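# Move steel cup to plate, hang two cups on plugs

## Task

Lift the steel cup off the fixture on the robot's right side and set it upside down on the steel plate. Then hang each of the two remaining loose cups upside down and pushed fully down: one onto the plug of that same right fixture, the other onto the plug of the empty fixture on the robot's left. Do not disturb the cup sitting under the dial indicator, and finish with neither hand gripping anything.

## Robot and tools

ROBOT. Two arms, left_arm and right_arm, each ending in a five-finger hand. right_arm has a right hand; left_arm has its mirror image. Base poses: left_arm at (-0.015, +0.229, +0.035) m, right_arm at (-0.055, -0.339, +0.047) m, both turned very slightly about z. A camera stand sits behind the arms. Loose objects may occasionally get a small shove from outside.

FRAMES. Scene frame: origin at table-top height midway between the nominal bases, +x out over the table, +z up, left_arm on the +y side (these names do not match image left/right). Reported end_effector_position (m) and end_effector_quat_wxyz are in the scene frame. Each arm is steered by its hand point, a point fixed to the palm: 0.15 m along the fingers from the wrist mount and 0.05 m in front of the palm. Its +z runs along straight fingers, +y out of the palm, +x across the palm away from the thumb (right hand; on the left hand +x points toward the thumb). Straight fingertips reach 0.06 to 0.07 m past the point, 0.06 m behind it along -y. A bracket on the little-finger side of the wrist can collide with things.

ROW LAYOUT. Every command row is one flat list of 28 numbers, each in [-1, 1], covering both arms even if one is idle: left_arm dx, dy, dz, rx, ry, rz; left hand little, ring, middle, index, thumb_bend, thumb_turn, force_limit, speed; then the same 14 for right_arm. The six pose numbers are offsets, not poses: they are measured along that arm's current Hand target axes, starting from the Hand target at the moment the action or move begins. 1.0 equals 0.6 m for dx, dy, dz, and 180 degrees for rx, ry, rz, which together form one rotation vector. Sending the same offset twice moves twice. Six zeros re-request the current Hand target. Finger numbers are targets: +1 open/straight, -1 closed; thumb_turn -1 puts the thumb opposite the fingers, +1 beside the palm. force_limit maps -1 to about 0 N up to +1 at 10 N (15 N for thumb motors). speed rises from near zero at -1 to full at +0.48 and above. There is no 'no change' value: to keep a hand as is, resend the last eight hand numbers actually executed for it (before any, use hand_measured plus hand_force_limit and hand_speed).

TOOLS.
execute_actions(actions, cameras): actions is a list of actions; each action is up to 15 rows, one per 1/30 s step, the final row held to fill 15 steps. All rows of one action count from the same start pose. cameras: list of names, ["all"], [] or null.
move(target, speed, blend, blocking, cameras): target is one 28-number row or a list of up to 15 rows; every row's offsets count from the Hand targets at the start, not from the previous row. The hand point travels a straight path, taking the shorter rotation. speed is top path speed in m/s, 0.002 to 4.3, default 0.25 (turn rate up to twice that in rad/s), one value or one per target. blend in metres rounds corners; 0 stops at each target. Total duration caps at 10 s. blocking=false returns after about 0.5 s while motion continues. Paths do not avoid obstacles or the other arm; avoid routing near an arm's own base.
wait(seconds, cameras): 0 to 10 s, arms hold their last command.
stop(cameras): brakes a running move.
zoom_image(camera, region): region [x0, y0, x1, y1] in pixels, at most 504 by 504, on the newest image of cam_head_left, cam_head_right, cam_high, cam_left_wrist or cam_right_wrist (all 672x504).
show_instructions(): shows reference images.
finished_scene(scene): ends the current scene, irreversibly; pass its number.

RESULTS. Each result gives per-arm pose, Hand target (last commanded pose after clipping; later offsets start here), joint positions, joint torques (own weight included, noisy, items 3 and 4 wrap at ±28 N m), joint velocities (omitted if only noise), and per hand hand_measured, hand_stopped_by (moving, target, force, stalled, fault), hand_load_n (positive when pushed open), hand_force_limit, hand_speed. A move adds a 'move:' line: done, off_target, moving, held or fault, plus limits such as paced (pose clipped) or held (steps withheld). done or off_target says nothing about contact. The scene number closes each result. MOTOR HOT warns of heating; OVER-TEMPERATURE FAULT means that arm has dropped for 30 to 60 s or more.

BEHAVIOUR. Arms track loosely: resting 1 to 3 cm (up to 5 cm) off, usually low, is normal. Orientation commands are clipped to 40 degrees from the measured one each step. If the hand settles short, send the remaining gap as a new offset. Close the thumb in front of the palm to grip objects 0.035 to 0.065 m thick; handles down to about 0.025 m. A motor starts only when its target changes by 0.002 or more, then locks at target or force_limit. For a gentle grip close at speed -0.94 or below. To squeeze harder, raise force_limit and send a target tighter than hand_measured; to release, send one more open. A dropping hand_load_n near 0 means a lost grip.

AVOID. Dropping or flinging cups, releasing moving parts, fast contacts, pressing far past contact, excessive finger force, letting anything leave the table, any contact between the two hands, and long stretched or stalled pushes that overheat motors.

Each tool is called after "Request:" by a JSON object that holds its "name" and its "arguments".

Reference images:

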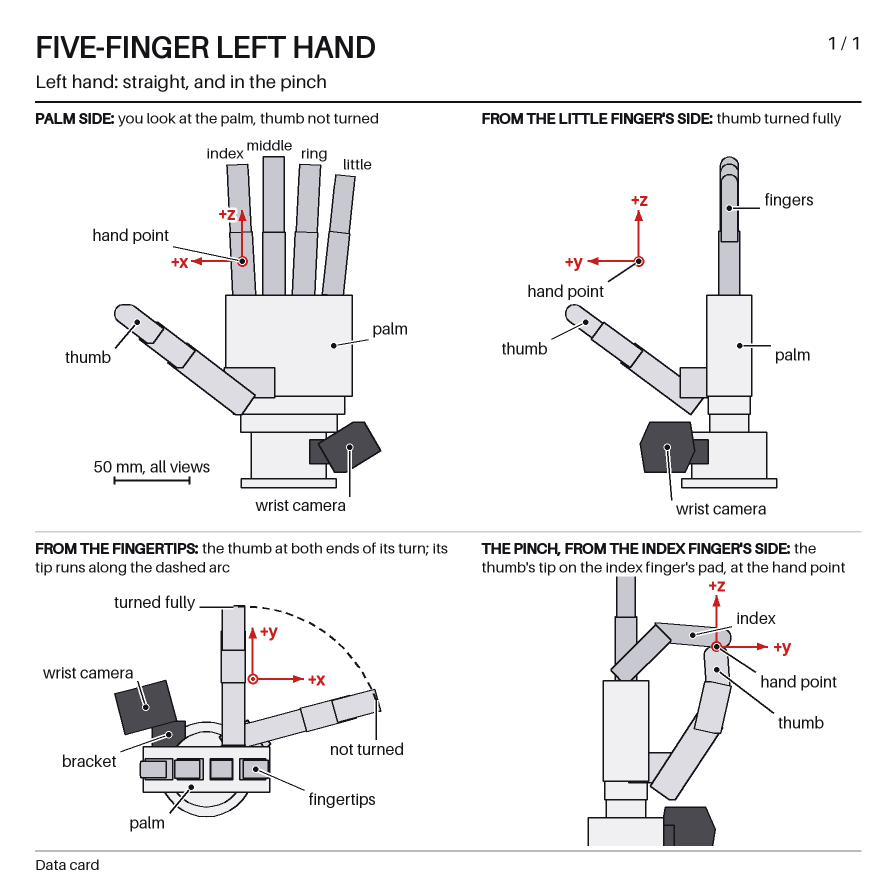

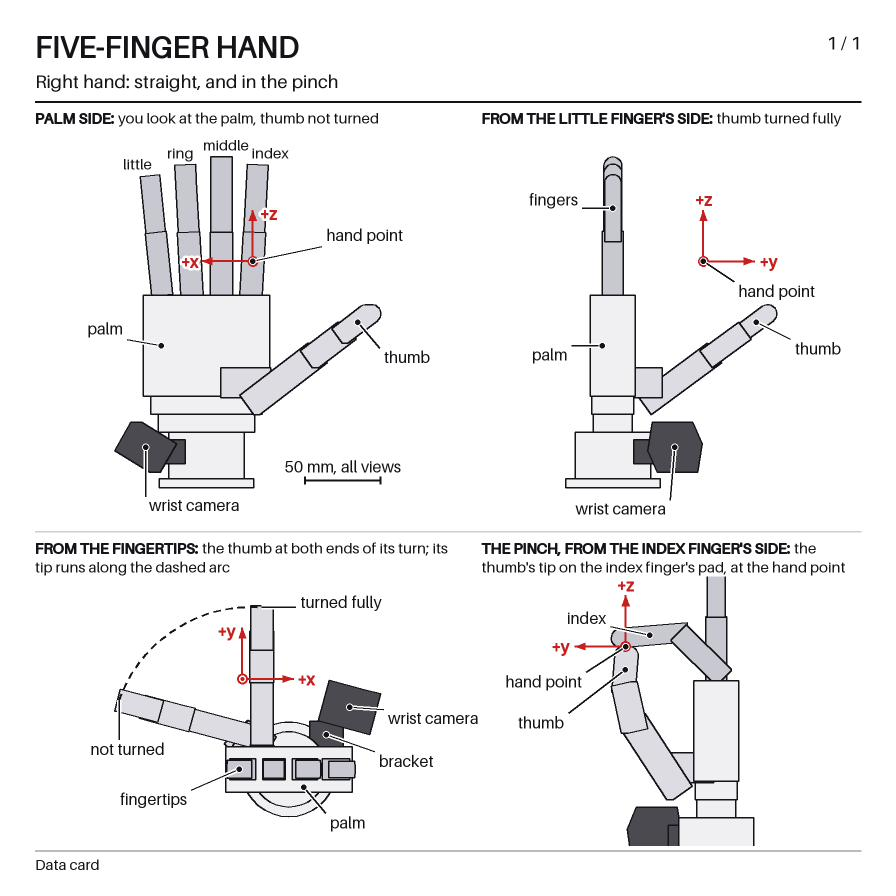

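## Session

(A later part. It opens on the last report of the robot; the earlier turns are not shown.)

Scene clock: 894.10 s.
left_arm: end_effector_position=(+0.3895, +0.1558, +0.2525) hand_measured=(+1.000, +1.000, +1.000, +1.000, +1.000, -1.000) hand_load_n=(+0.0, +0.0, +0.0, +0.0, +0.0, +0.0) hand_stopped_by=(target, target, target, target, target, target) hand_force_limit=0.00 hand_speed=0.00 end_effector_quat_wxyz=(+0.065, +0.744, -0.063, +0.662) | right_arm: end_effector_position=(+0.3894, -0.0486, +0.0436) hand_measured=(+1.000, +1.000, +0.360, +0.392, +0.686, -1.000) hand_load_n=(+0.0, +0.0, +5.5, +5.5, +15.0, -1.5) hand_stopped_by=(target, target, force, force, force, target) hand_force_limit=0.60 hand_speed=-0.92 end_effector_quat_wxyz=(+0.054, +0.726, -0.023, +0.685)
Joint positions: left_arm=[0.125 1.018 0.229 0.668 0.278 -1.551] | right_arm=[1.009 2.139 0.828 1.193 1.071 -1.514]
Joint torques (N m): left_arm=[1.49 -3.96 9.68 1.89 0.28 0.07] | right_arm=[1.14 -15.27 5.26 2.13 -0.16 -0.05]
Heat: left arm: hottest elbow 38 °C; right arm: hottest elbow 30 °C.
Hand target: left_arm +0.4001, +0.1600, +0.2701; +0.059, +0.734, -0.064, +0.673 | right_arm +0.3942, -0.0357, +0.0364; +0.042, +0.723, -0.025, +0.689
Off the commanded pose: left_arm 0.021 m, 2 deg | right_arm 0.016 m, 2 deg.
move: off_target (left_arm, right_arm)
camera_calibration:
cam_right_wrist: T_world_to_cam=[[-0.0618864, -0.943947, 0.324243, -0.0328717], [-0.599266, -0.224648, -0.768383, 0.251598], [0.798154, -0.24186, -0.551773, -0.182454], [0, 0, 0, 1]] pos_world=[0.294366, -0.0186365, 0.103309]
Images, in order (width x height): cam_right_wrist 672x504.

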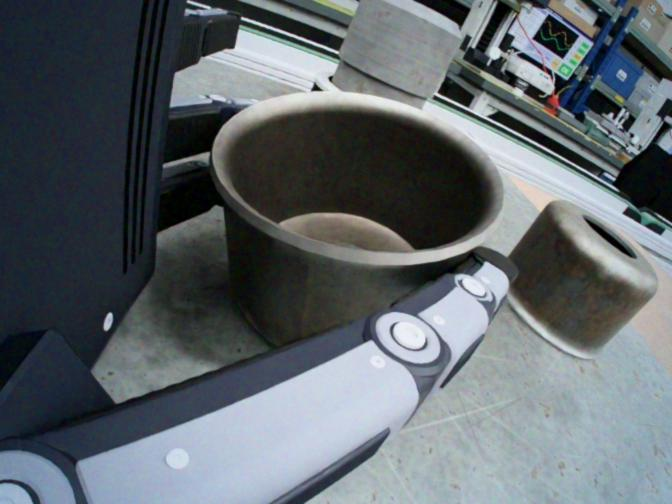

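Request:
{"name": "move", "arguments": {"target": [[0,0,0,0,0,0,1,1,1,1,1,-1,0,0, -0.015,0,0,0,0,0,1,1,0,-0.1,0.2,-1,0.6,-0.92]], "cameras": [], "speed": 0.04}}

Request:
{"name": "move", "arguments": {"target": [[0,0,0,0,0,0,1,1,1,1,1,-1,0,0, -0.01,0,0,0,0,0,1,1,0,-0.1,0.2,-1,0.6,-0.92]], "cameras": ["cam_right_wrist"], "speed": 0.04}}

Scene clock: 896.83 s.
left_arm: end_effector_position=(+0.3895, +0.1558, +0.2525) hand_measured=(+1.000, +1.000, +1.000, +1.000, +1.000, -1.000) hand_load_n=(+0.0, +0.0, +0.0, +0.0, +0.0, +0.0) hand_stopped_by=(target, target, target, target, target, target) hand_force_limit=0.00 hand_speed=0.00 end_effector_quat_wxyz=(+0.065, +0.744, -0.063, +0.662) | right_arm: end_effector_position=(+0.3907, -0.0503, +0.0413) hand_measured=(+1.000, +1.000, +0.360, +0.390, +0.686, -1.000) hand_load_n=(+0.0, +0.0, +6.5, +2.0, +14.0, -2.0) hand_stopped_by=(target, target, force, force, force, target) hand_force_limit=0.60 hand_speed=-0.92 end_effector_quat_wxyz=(+0.057, +0.723, -0.026, +0.688)
Joint positions: left_arm=[0.125 1.018 0.229 0.668 0.278 -1.551] | right_arm=[1.006 2.155 0.834 1.219 1.078 -1.528]
Joint torques (N m): left_arm=[1.38 -4.66 9.81 1.91 0.29 0.05] | right_arm=[1.55 -14.33 5.08 1.91 -0.4 0.13]
Heat: left arm: hottest elbow 38 °C; right arm: hottest elbow 30 °C.
Hand target: left_arm +0.4001, +0.1600, +0.2701; +0.059, +0.734, -0.064, +0.673 | right_arm +0.3938, -0.0358, +0.0274; +0.042, +0.723, -0.025, +0.689
Off the commanded pose: left_arm 0.021 m, 2 deg | right_arm 0.020 m, 2 deg.
move: off_target (left_arm, right_arm)
No camera images: "cameras" was empty.

Scene clock: 897.57 s.
left_arm: end_effector_position=(+0.3895, +0.1558, +0.2525) hand_measured=(+1.000, +1.000, +1.000, +1.000, +1.000, -1.000) hand_load_n=(+0.0, +0.0, +0.0, +0.0, +0.0, +0.0) hand_stopped_by=(target, target, target, target, target, target) hand_force_limit=0.00 hand_speed=0.00 end_effector_quat_wxyz=(+0.065, +0.744, -0.063, +0.662) | right_arm: end_effector_position=(+0.3925, -0.0523, +0.0386) hand_measured=(+1.000, +1.000, +0.360, +0.390, +0.686, -1.000) hand_load_n=(+0.0, +0.0, +7.5, +0.0, +14.0, -1.5) hand_stopped_by=(target, target, force, force, force, target) hand_force_limit=0.60 hand_speed=-0.92 end_effector_quat_wxyz=(+0.059, +0.722, -0.030, +0.689)
Joint positions: left_arm=[0.125 1.018 0.229 0.668 0.278 -1.551] | right_arm=[1.001 2.167 0.839 1.236 1.081 -1.533]
Joint torques (N m): left_arm=[1.26 -4.31 9.52 1.76 0.33 0.04] | right_arm=[1.96 -14.04 4.9 1.77 -0.5 0.18]
Heat: left arm: hottest elbow 38 °C; right arm: hottest elbow 30 °C.
Hand target: left_arm +0.4001, +0.1600, +0.2701; +0.059, +0.734, -0.064, +0.673 | right_arm +0.3936, -0.0359, +0.0215; +0.041, +0.723, -0.025, +0.689
Off the commanded pose: left_arm 0.021 m, 2 deg | right_arm 0.024 m, 2 deg.
move: off_target (left_arm, right_arm)
camera_calibration:
cam_right_wrist: T_world_to_cam=[[-0.0825708, -0.943382, 0.321268, -0.0262625], [-0.59263, -0.212697, -0.776885, 0.247169], [0.801231, -0.254541, -0.541514, -0.190909], [0, 0, 0, 1]] pos_world=[0.297274, -0.0207977, 0.0970795]
Images, in order (width x height): cam_right_wrist 672x504.

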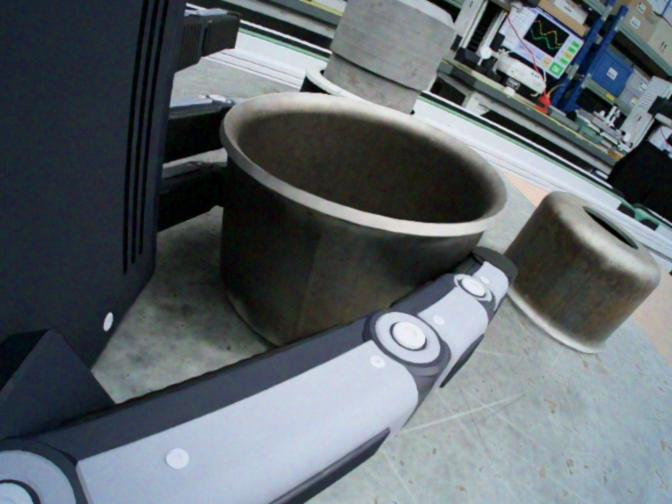

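Request:
{"name": "move", "arguments": {"target": [[0,0,0,0,0,0,1,1,1,1,1,-1,0,0, 0,0,0,0,0,0,1,1,0.6,0.6,0.9,-1,0.6,-0.6],[0,0,0,0,0,0,1,1,1,1,1,-1,0,0, 0,0,0,0,0,0,1,1,0,0,0.2,-1,0.6,-0.9],[0,0,0,0,0,0,1,1,1,1,1,-1,0,0, 0,0,0,0,0,0,1,1,-0.1,-0.1,0.2,-1,0.8,-0.92]], "cameras": ["cam_right_wrist"], "speed": 0.04}}

Scene clock: 902.10 s.
left_arm: end_effector_position=(+0.3895, +0.1558, +0.2525) hand_measured=(+1.000, +1.000, +1.000, +1.000, +1.000, -1.000) hand_load_n=(+0.0, +0.0, +0.0, +0.0, -0.5, +0.0) hand_stopped_by=(target, target, target, target, target, target) hand_force_limit=0.00 hand_speed=0.00 end_effector_quat_wxyz=(+0.065, +0.744, -0.063, +0.662) | right_arm: end_effector_position=(+0.3925, -0.0513, +0.0322) hand_measured=(+1.000, +1.000, +0.300, +0.328, +0.760, -1.000) hand_load_n=(+0.0, +0.0, +7.0, +9.5, +17.0, +0.0) hand_stopped_by=(target, target, force, force, force, target) hand_force_limit=0.80 hand_speed=-0.92 end_effector_quat_wxyz=(+0.056, +0.723, -0.029, +0.688)
Joint positions: left_arm=[0.125 1.018 0.229 0.668 0.278 -1.551] | right_arm=[1.001 2.181 0.842 1.239 1.075 -1.524]
Joint torques (N m): left_arm=[1.44 -4.07 9.63 1.8 0.27 0] | right_arm=[1.96 -15.33 4.79 1.7 -0.28 0.09]
Heat: left arm: hottest elbow 38 °C; right arm: hottest elbow 30 °C.
Hand target: left_arm +0.4001, +0.1600, +0.2701; +0.059, +0.734, -0.064, +0.673 | right_arm +0.3934, -0.0360, +0.0213; +0.042, +0.723, -0.025, +0.689
Off the commanded pose: left_arm 0.021 m, 2 deg | right_arm 0.019 m, 2 deg.
move: off_target (left_arm, right_arm); target 2's new numbers were sent with right_arm's hand 0.019 m and 2 deg from that target; target 3's new numbers were sent with right_arm's hand 0.019 m and 2 deg from that target
camera_calibration:
cam_right_wrist: T_world_to_cam=[[-0.0749061, -0.944832, 0.318877, -0.026318], [-0.594248, -0.214499, -0.775152, 0.242994], [0.800786, -0.247555, -0.545397, -0.193364], [0, 0, 0, 1]] pos_world=[0.297271, -0.0206124, 0.0912894]
Images, in order (width x height): cam_right_wrist 672x504.

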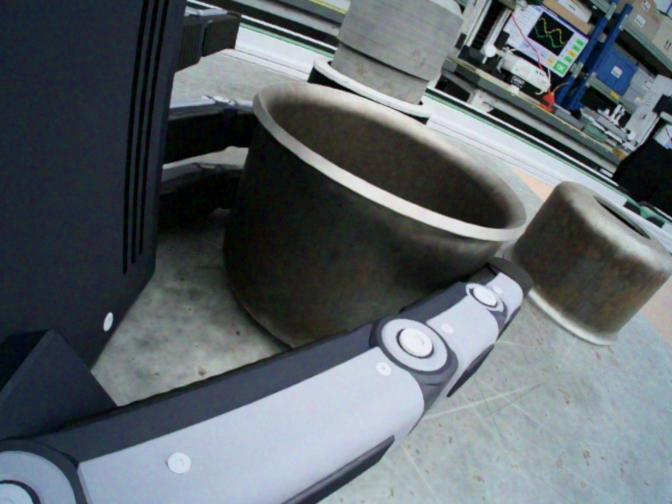

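Request:
{"name": "move", "arguments": {"target": [[0,0,0,0,0,0,1,1,1,1,1,-1,0,0, 0.2642,0.0132,-0.0057,0,0,0,1,1,-0.1,-0.1,0.2,-1,0.8,-0.92],[0,0,0,0,0,0,1,1,1,1,1,-1,0,0, 0.4138,0.1447,0.0547,0,0,0.5,1,1,-0.1,-0.1,0.2,-1,0.8,-0.92],[0,0,0,0,0,0,1,1,1,1,1,-1,0,0, 0.4037,0.1,0.1683,0.088,-0.235,0.967,1,1,-0.1,-0.1,0.2,-1,0.8,-0.92],[0,0,0,0,0,0,1,1,1,1,1,-1,0,0, 0.3515,0.055,0.2772,0.088,-0.235,0.967,1,1,-0.1,-0.1,0.2,-1,0.8,-0.92]], "cameras": ["cam_right_wrist","cam_high","cam_head_right"], "speed": [0.15,0.35,0.35,0.15]}}

Request:
{"name": "zoom_image", "arguments": {"camera": "cam_head_right", "region": [320, 215, 400, 315]}}

Request:
{"name": "zoom_image", "arguments": {"camera": "cam_high", "region": [360, 190, 450, 270]}}

Scene clock: 921.47 s.
left_arm: end_effector_position=(+0.3895, +0.1558, +0.2525) hand_measured=(+1.000, +1.000, +1.000, +1.000, +1.000, -1.000) hand_load_n=(+0.0, +0.0, +0.0, +0.0, +0.0, -0.5) hand_stopped_by=(target, target, target, target, target, target) hand_force_limit=0.00 hand_speed=0.00 end_effector_quat_wxyz=(+0.065, +0.744, -0.063, +0.662) | right_arm: end_effector_position=(+0.5520, -0.0825, +0.1957) hand_measured=(+1.000, +1.000, +0.300, +0.328, +0.760, -1.000) hand_load_n=(+0.0, +0.0, +8.0, +4.0, +13.5, -2.0) hand_stopped_by=(target, target, force, force, force, target) hand_force_limit=0.80 hand_speed=-0.92 end_effector_quat_wxyz=(+0.711, -0.155, +0.676, +0.118)
Joint positions: left_arm=[0.125 1.018 0.229 0.668 0.278 -1.551] | right_arm=[0.318 1.96 0.84 1.158 -0.117 1.513]
Joint torques (N m): left_arm=[1.32 -3.9 9.59 1.83 0.24 0.07] | right_arm=[0.62 -17.96 8.12 3.02 0.11 0.28]
Heat: left arm: hottest elbow 38 °C; right arm: hottest elbow 30 °C.
Hand target: left_arm +0.4001, +0.1600, +0.2701; +0.059, +0.734, -0.064, +0.673 | right_arm +0.5662, -0.0800, +0.2250; +0.736, -0.143, +0.649, +0.127
Off the commanded pose: left_arm 0.021 m, 2 deg | right_arm 0.033 m, 5 deg.
move: off_target (left_arm, right_arm)
camera_calibration:
cam_right_wrist: T_world_to_cam=[[-0.322926, 0.883613, -0.339039, 0.320533], [-0.629239, 0.0671371, 0.774307, 0.197071], [0.70695, 0.46338, 0.534323, -0.340533], [0, 0, 0, 1]] pos_world=[0.468253, -0.138662, 0.138034]
Images, in order (width x height): cam_head_right 672x504, cam_high 672x504, cam_right_wrist 672x504.

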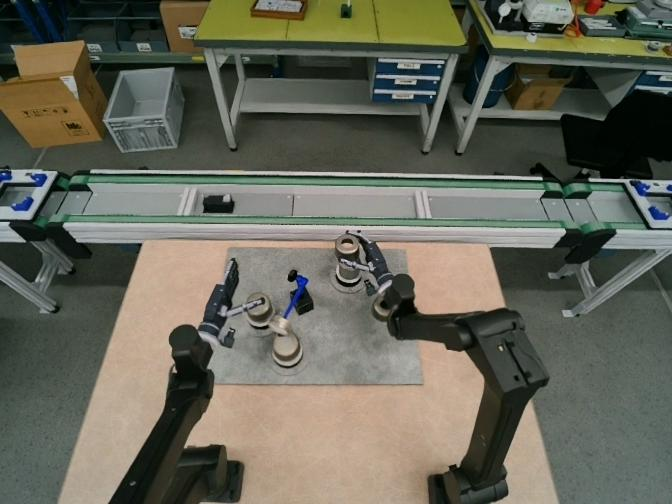

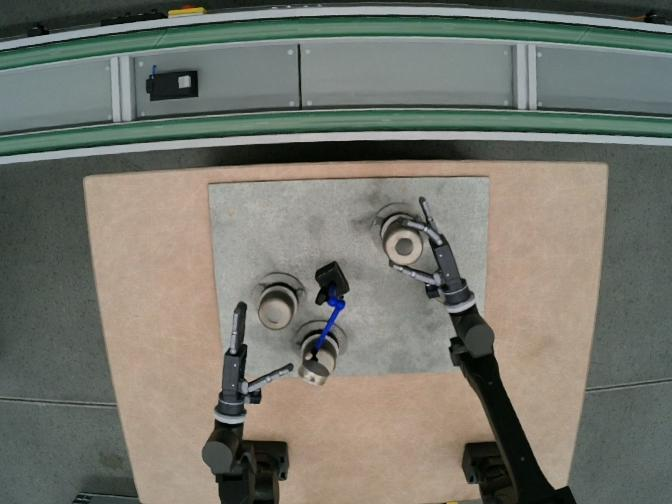

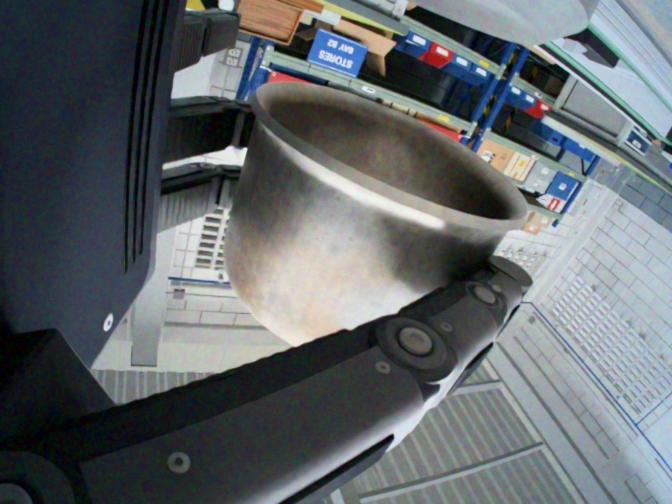

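Scaled by 5.040 from the camera's 672x504 image, which has a finer 960x720 frame.

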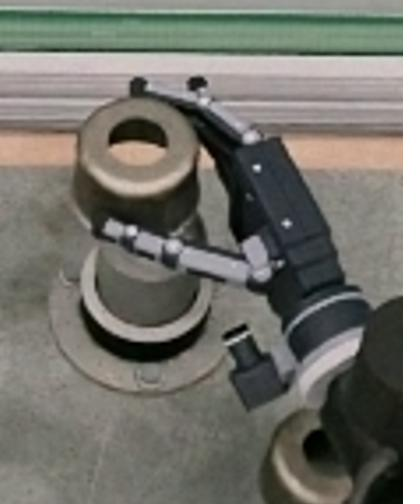

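Scaled by 5.600 from the camera's 672x504 image, which has a finer 960x720 frame.

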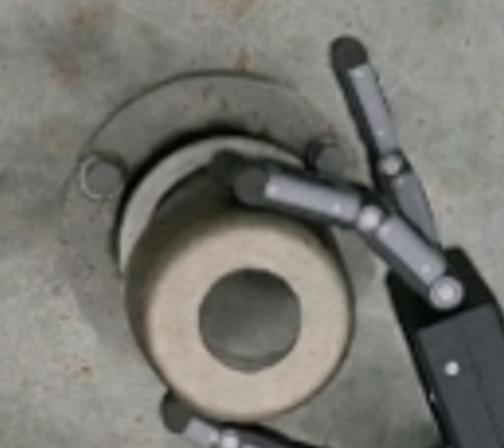

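Request:
{"name": "zoom_image", "arguments": {"camera": "cam_right_wrist", "region": [350, 0, 672, 120]}}

Scaled by 1.565 from the camera's 672x504 image, which has a finer 960x720 frame.

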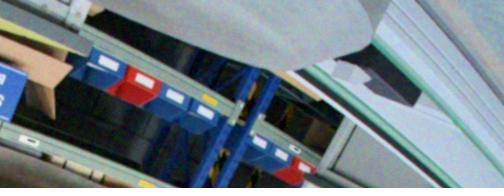

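Request:
{"name": "move", "arguments": {"target": [0,0,0,0,0,0,1,1,1,1,1,-1,0,0, 0,0,0,0,0,0,1,1,-0.1,-0.1,0.2,-1,0.8,-0.92], "cameras": ["cam_right_wrist","cam_high","cam_head_right","cam_head_left"]}}

Request:
{"name": "zoom_image", "arguments": {"camera": "cam_head_left", "region": [320, 215, 390, 305]}}

Request:
{"name": "zoom_image", "arguments": {"camera": "cam_head_right", "region": [325, 225, 375, 305]}}

Scene clock: 940.47 s.
left_arm: end_effector_position=(+0.3895, +0.1558, +0.2525) hand_measured=(+1.000, +1.000, +1.000, +1.000, +1.000, -1.000) hand_load_n=(+0.0, +0.0, +0.0, +0.0, +0.0, -0.5) hand_stopped_by=(target, target, target, target, target, target) hand_force_limit=0.00 hand_speed=0.00 end_effector_quat_wxyz=(+0.065, +0.744, -0.063, +0.662) | right_arm: end_effector_position=(+0.5520, -0.0825, +0.1957) hand_measured=(+1.000, +1.000, +0.300, +0.328, +0.760, -1.000) hand_load_n=(+0.0, +0.0, +8.5, +4.5, +13.5, -2.5) hand_stopped_by=(target, target, force, force, force, target) hand_force_limit=0.80 hand_speed=-0.92 end_effector_quat_wxyz=(+0.711, -0.155, +0.676, +0.118)
Joint positions: left_arm=[0.125 1.018 0.229 0.668 0.278 -1.551] | right_arm=[0.318 1.96 0.84 1.158 -0.117 1.513]
Joint torques (N m): left_arm=[0.79 -4.48 9.84 1.92 0.27 0.02] | right_arm=[0.56 -17.96 8.14 3.03 0.11 0.28]
Heat: left arm: hottest elbow 38 °C; right arm: hottest elbow 32 °C.
Hand target: left_arm +0.4001, +0.1600, +0.2701; +0.059, +0.734, -0.064, +0.673 | right_arm +0.5662, -0.0800, +0.2250; +0.736, -0.143, +0.649, +0.127
Off the commanded pose: left_arm 0.021 m, 2 deg | right_arm 0.033 m, 5 deg.
move: off_target (left_arm, right_arm)
camera_calibration:
cam_right_wrist: T_world_to_cam=[[-0.322926, 0.883613, -0.339039, 0.320533], [-0.629239, 0.0671371, 0.774307, 0.197071], [0.70695, 0.46338, 0.534323, -0.340533], [0, 0, 0, 1]] pos_world=[0.468253, -0.138662, 0.138034]
Images, in order (width x height): cam_head_left 672x504, cam_head_right 672x504, cam_high 672x504, cam_right_wrist 672x504.

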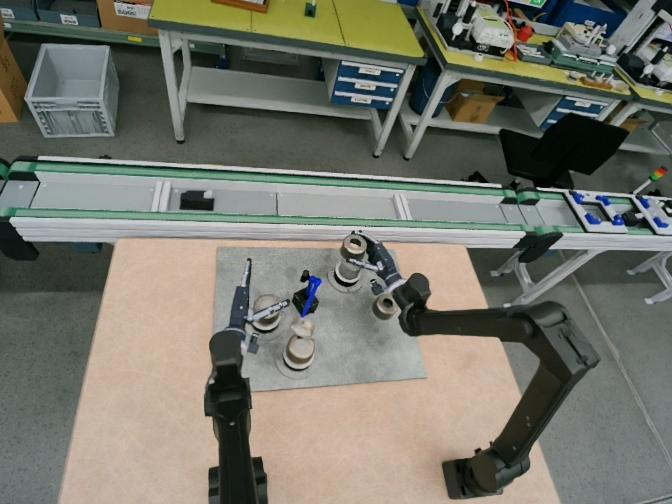

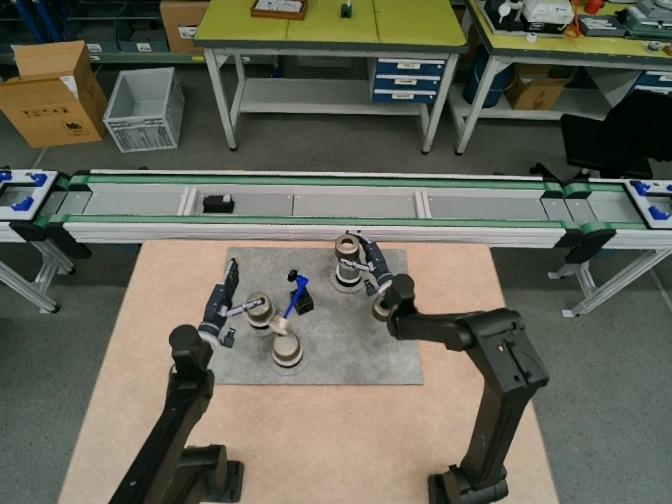

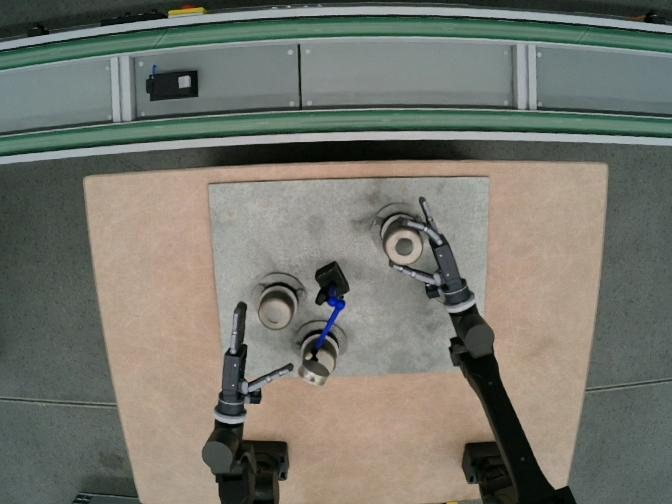

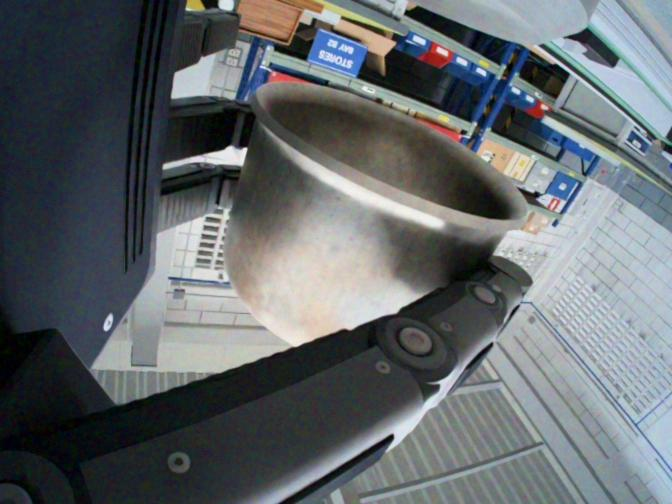

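Scaled by 5.600 from the camera's 672x504 image, which has a finer 960x720 frame.

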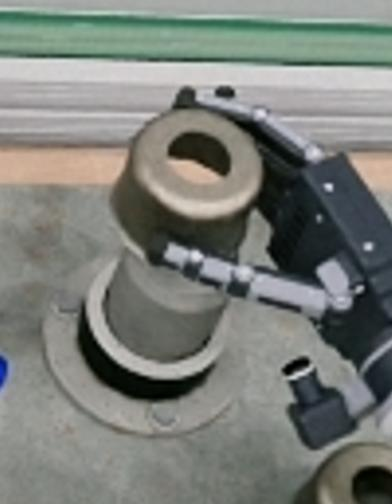

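Scaled by 6.300 from the camera's 672x504 image, which has a finer 960x720 frame.

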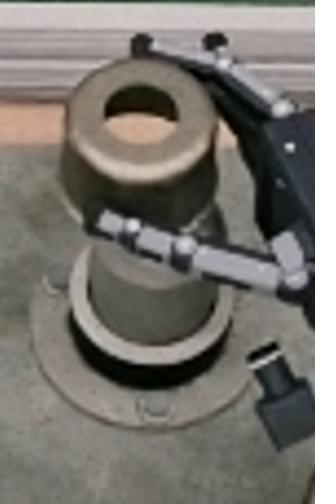

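Request:
{"name": "move", "arguments": {"target": [0,0,0,0,0,0,1,1,1,1,1,-1,0,0, 0.0529,-0.0038,-0.0087,0,0,0,1,1,-0.1,-0.1,0.2,-1,0.8,-0.92], "cameras": ["cam_right_wrist","cam_high","cam_head_right","cam_head_left"], "speed": 0.06}}

Request:
{"name": "zoom_image", "arguments": {"camera": "cam_head_left", "region": [320, 215, 390, 305]}}

Request:
{"name": "zoom_image", "arguments": {"camera": "cam_head_right", "region": [325, 225, 375, 305]}}

Request:
{"name": "zoom_image", "arguments": {"camera": "cam_high", "region": [360, 190, 450, 270]}}

Scene clock: 968.40 s.
left_arm: end_effector_position=(+0.3895, +0.1558, +0.2525) hand_measured=(+1.000, +1.000, +1.000, +1.000, +1.000, -1.000) hand_load_n=(+0.0, +0.5, +0.0, +0.0, +0.0, -0.5) hand_stopped_by=(target, target, target, target, target, target) hand_force_limit=0.00 hand_speed=0.00 end_effector_quat_wxyz=(+0.065, +0.744, -0.063, +0.662) | right_arm: end_effector_position=(+0.5511, -0.0821, +0.1653) hand_measured=(+1.000, +1.000, +0.300, +0.328, +0.760, -1.000) hand_load_n=(+0.0, +0.0, +8.5, +3.5, +13.5, -2.0) hand_stopped_by=(target, target, force, force, force, target) hand_force_limit=0.80 hand_speed=-0.92 end_effector_quat_wxyz=(+0.709, -0.157, +0.677, +0.119)
Joint positions: left_arm=[0.125 1.018 0.229 0.668 0.278 -1.551] | right_arm=[0.318 2.041 0.846 1.229 -0.12 1.514]
Joint torques (N m): left_arm=[1.49 -3.96 9.55 1.88 0.33 0.06] | right_arm=[-0.26 -18.2 7.43 3.34 -0.06 0.29]
Heat: left arm: hottest elbow 38 °C; right arm: hottest elbow 33 °C.
Hand target: left_arm +0.4001, +0.1600, +0.2701; +0.059, +0.734, -0.064, +0.673 | right_arm +0.5662, -0.0841, +0.1930; +0.736, -0.143, +0.649, +0.127
Off the commanded pose: left_arm 0.021 m, 2 deg | right_arm 0.032 m, 5 deg.
move: off_target (left_arm, right_arm)
camera_calibration:
cam_right_wrist: T_world_to_cam=[[-0.327451, 0.882277, -0.338176, 0.311886], [-0.626164, 0.0654054, 0.776944, 0.217705], [0.707598, 0.466165, 0.531033, -0.323363], [0, 0, 0, 1]] pos_world=[0.467257, -0.138669, 0.108044]
Images, in order (width x height): cam_head_left 672x504, cam_head_right 672x504, cam_high 672x504, cam_right_wrist 672x504.

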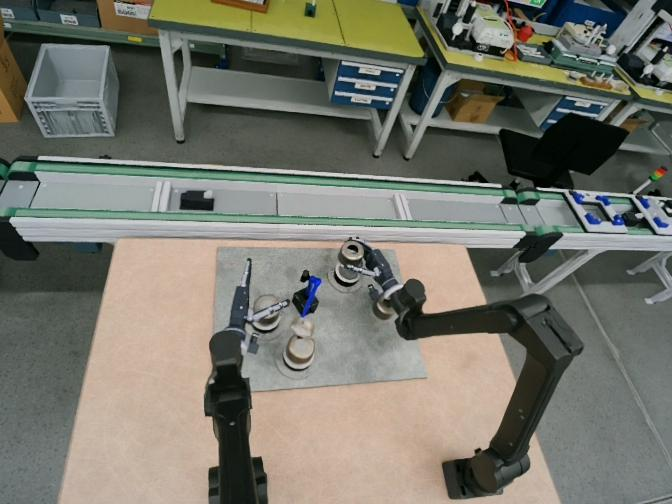

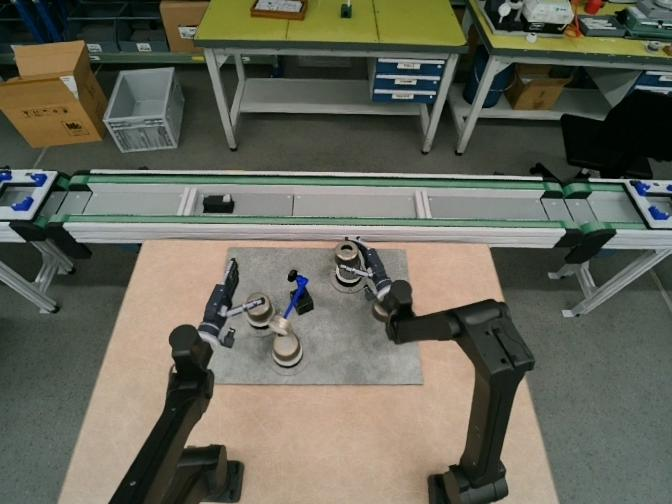

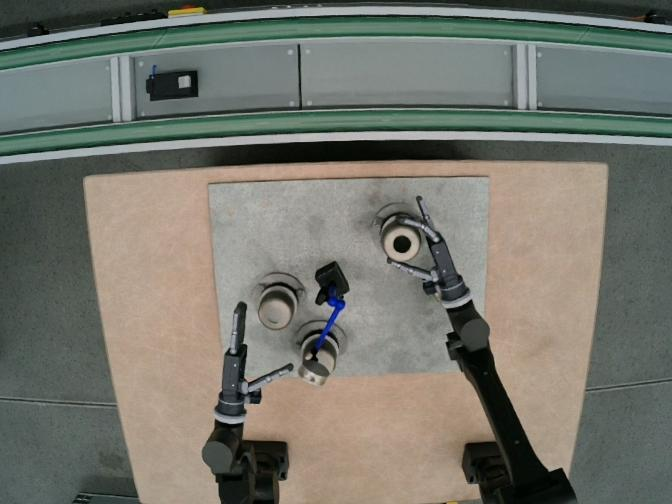

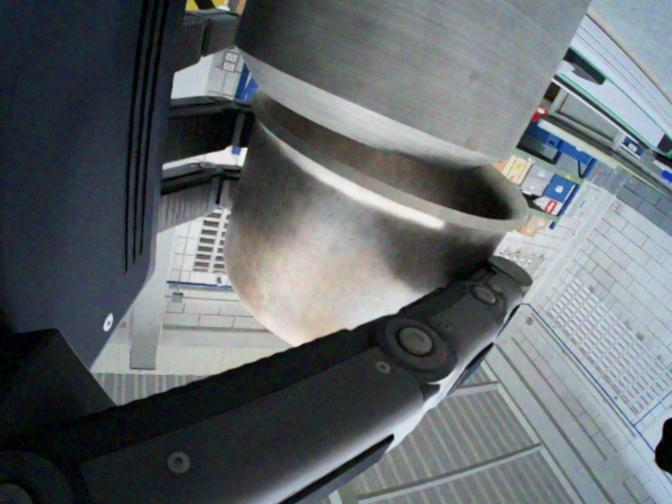

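Scaled by 5.600 from the camera's 672x504 image, which has a finer 960x720 frame.

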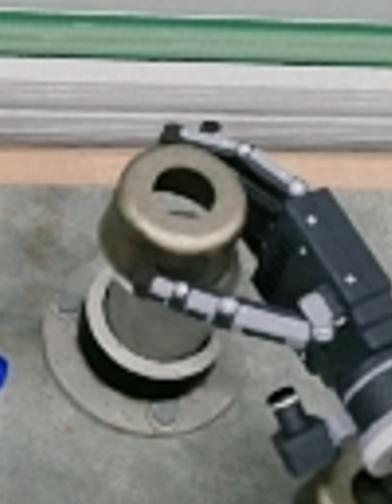

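Scaled by 6.300 from the camera's 672x504 image, which has a finer 960x720 frame.

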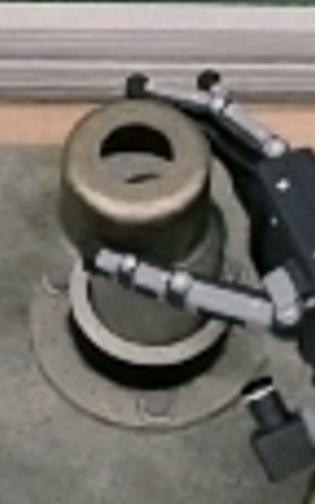

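Scaled by 5.600 from the camera's 672x504 image, which has a finer 960x720 frame.

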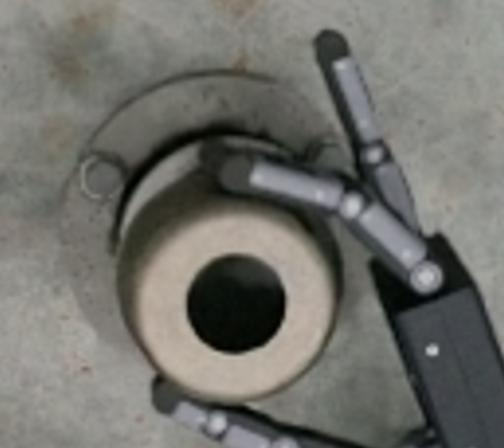

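Request:
{"name": "move", "arguments": {"target": [0,0,0,0,0,0,1,1,1,1,1,-1,0,0, -0.0013,-0.0242,-0.0205,0,0,0,1,1,-0.1,-0.1,0.2,-1,0.8,-0.92], "cameras": ["cam_right_wrist","cam_high","cam_head_right","cam_head_left"], "speed": 0.06}}

Request:
{"name": "zoom_image", "arguments": {"camera": "cam_head_right", "region": [325, 225, 375, 305]}}

Request:
{"name": "zoom_image", "arguments": {"camera": "cam_high", "region": [360, 190, 450, 270]}}

Scene clock: 976.00 s.
left_arm: end_effector_position=(+0.3895, +0.1558, +0.2525) hand_measured=(+1.000, +1.000, +1.000, +1.000, +1.000, -1.000) hand_load_n=(+0.0, +0.0, +0.0, +0.0, +0.0, +0.0) hand_stopped_by=(target, target, target, target, target, target) hand_force_limit=0.00 hand_speed=0.00 end_effector_quat_wxyz=(+0.065, +0.744, -0.063, +0.662) | right_arm: end_effector_position=(+0.5552, -0.0994, +0.1699) hand_measured=(+1.000, +1.000, +0.300, +0.328, +0.760, -1.000) hand_load_n=(+0.0, +0.0, +8.5, +4.0, +13.5, -2.0) hand_stopped_by=(target, target, force, force, force, target) hand_force_limit=0.80 hand_speed=-0.92 end_effector_quat_wxyz=(+0.715, -0.154, +0.671, +0.119)
Joint positions: left_arm=[0.125 1.018 0.229 0.668 0.278 -1.551] | right_arm=[0.282 2.041 0.846 1.246 -0.153 1.518]
Joint torques (N m): left_arm=[1.2 -4.07 9.74 1.85 0.24 0.05] | right_arm=[-0.09 -19.19 5.53 3.36 -0.07 0.29]
Heat: left arm: hottest elbow 38 °C; right arm: hottest elbow 33 °C.
Hand target: left_arm +0.4001, +0.1600, +0.2701; +0.059, +0.734, -0.064, +0.673 | right_arm +0.5602, -0.1021, +0.1930; +0.736, -0.143, +0.649, +0.127
Off the commanded pose: left_arm 0.021 m, 2 deg | right_arm 0.024 m, 4 deg.
move: off_target (left_arm, right_arm)
camera_calibration:
cam_right_wrist: T_world_to_cam=[[-0.318819, 0.885704, -0.337465, 0.325385], [-0.63824, 0.062605, 0.767288, 0.225964], [0.700717, 0.46001, 0.545332, -0.319948], [0, 0, 0, 1]] pos_world=[0.472152, -0.155162, 0.110905]
Images, in order (width x height): cam_head_left 672x504, cam_head_right 672x504, cam_high 672x504, cam_right_wrist 672x504.

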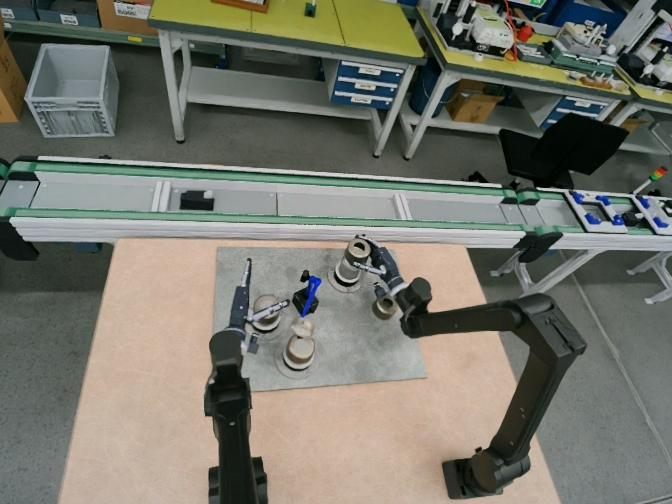

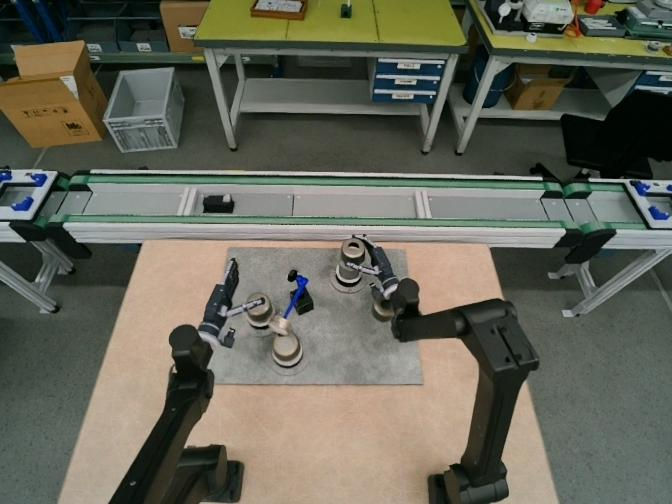

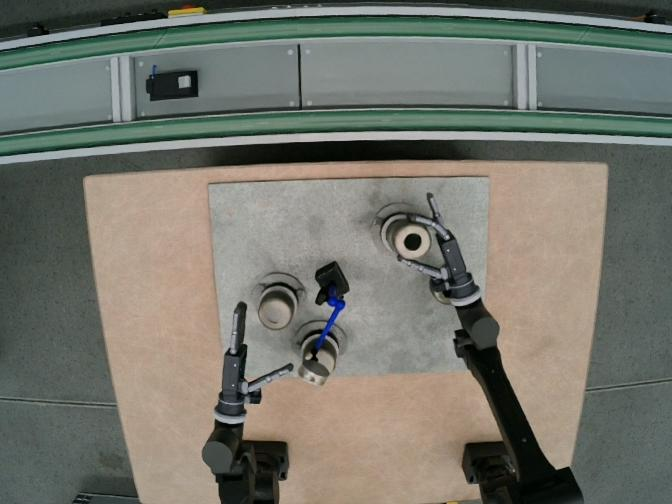

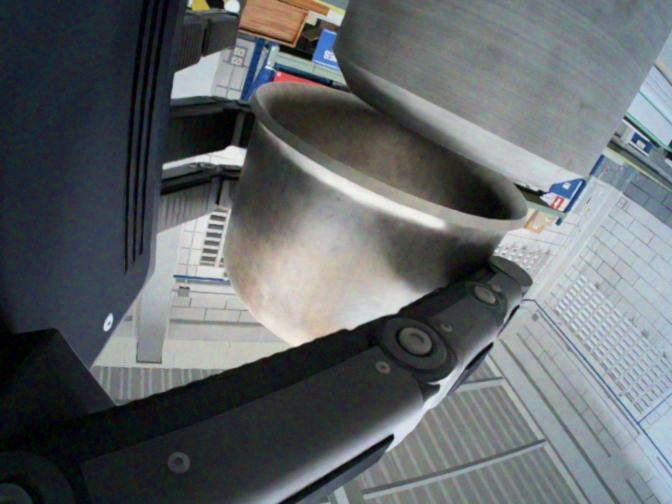

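Scaled by 6.300 from the camera's 672x504 image, which has a finer 960x720 frame.

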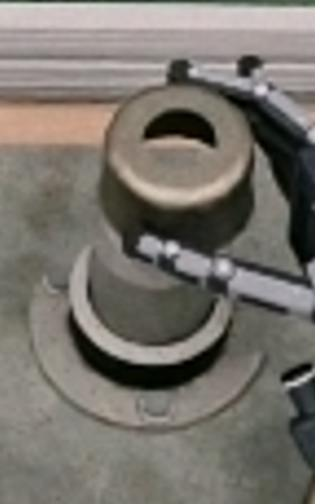

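Scaled by 5.600 from the camera's 672x504 image, which has a finer 960x720 frame.

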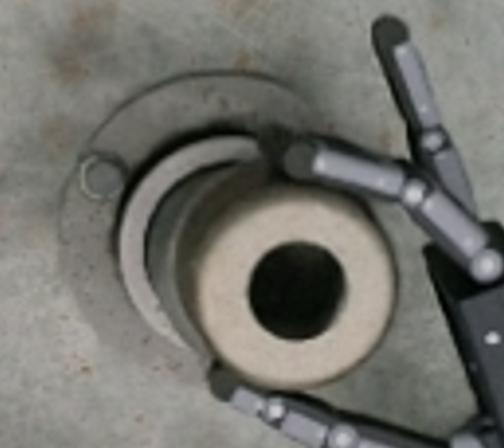

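Request:
{"name": "move", "arguments": {"target": [0,0,0,0,0,0,1,1,1,1,1,-1,0,0, -0.0025,0.0245,-0.0115,0,0,0,1,1,-0.1,-0.1,0.2,-1,0.8,-0.92], "cameras": ["cam_right_wrist","cam_high","cam_head_right"], "speed": 0.06}}

Request:
{"name": "zoom_image", "arguments": {"camera": "cam_head_right", "region": [325, 225, 375, 305]}}

Request:
{"name": "zoom_image", "arguments": {"camera": "cam_high", "region": [360, 190, 450, 270]}}

Scene clock: 984.50 s.
left_arm: end_effector_position=(+0.3895, +0.1558, +0.2525) hand_measured=(+1.000, +1.000, +1.000, +1.000, +1.000, -1.000) hand_load_n=(+0.0, +0.0, +0.0, +0.0, +0.0, +0.0) hand_stopped_by=(target, target, target, target, target, target) hand_force_limit=0.00 hand_speed=0.00 end_effector_quat_wxyz=(+0.065, +0.744, -0.063, +0.662) | right_arm: end_effector_position=(+0.5505, -0.0938, +0.1698) hand_measured=(+1.000, +1.000, +0.300, +0.328, +0.760, -1.000) hand_load_n=(+0.0, +0.0, +8.5, +4.0, +13.5, -2.0) hand_stopped_by=(target, target, force, force, force, target) hand_force_limit=0.80 hand_speed=-0.92 end_effector_quat_wxyz=(+0.717, -0.151, +0.670, +0.117)
Joint positions: left_arm=[0.125 1.018 0.229 0.668 0.278 -1.551] | right_arm=[0.299 2.041 0.836 1.261 -0.129 1.518]
Joint torques (N m): left_arm=[1.49 -3.78 9.7 2.02 0.28 0.07] | right_arm=[1.2 -19.84 4.38 3.37 0.11 0.25]
Heat: left arm: hottest elbow 38 °C; right arm: hottest elbow 33 °C.
Hand target: left_arm +0.4001, +0.1600, +0.2701; +0.059, +0.734, -0.064, +0.673 | right_arm +0.5482, -0.0910, +0.1931; +0.736, -0.143, +0.649, +0.127
Off the commanded pose: left_arm 0.021 m, 2 deg | right_arm 0.024 m, 4 deg.
move: off_target (left_arm, right_arm)
camera_calibration:
cam_right_wrist: T_world_to_cam=[[-0.311361, 0.888668, -0.336636, 0.314976], [-0.64093, 0.065163, 0.764829, 0.224821], [0.701615, 0.453898, 0.549284, -0.320801], [0, 0, 0, 1]] pos_world=[0.467245, -0.148948, 0.110294]
Images, in order (width x height): cam_head_right 672x504, cam_high 672x504, cam_right_wrist 672x504.

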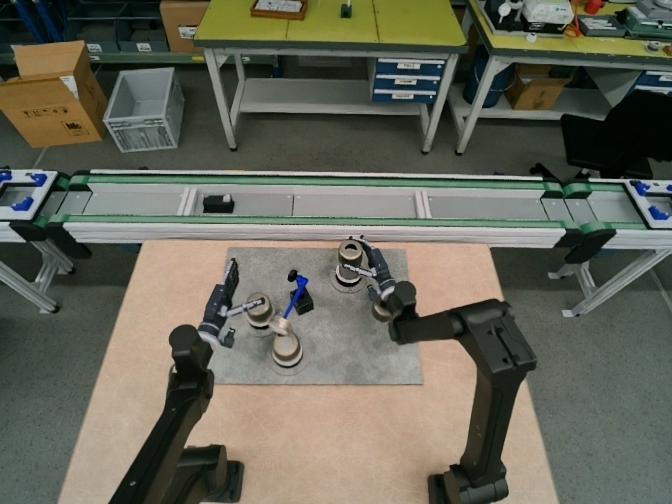

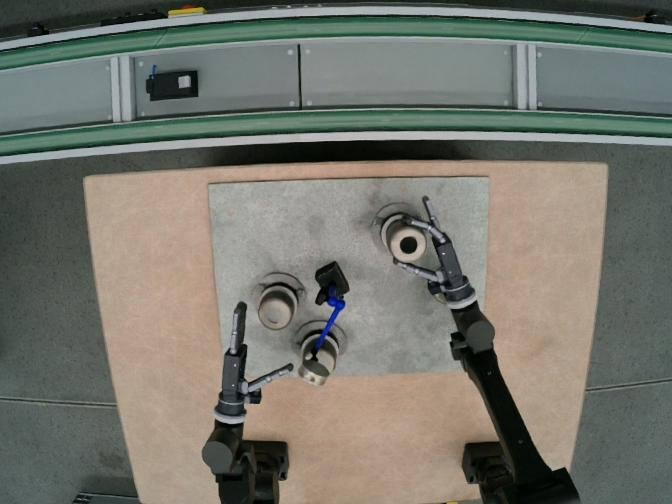

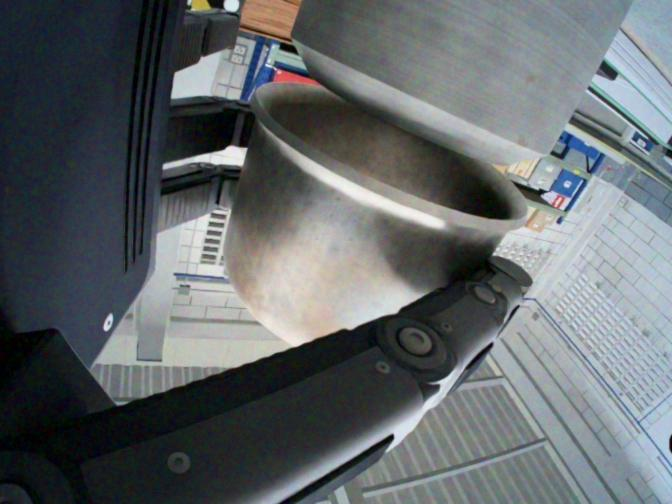

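Scaled by 6.300 from the camera's 672x504 image, which has a finer 960x720 frame.

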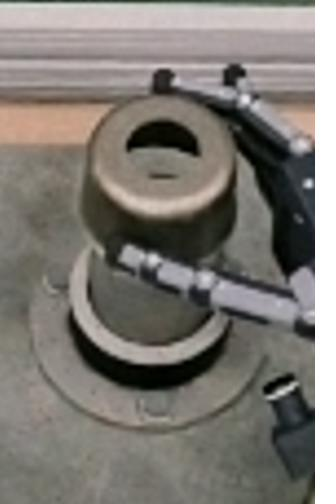

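Scaled by 5.600 from the camera's 672x504 image, which has a finer 960x720 frame.

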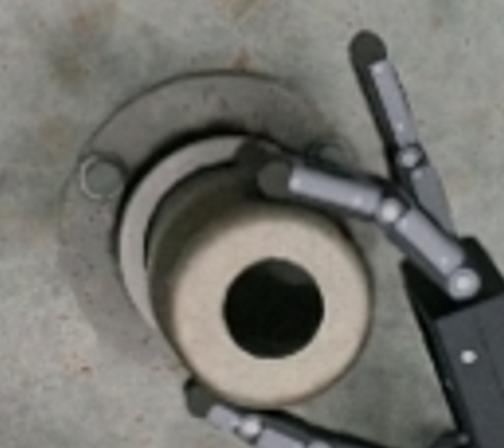

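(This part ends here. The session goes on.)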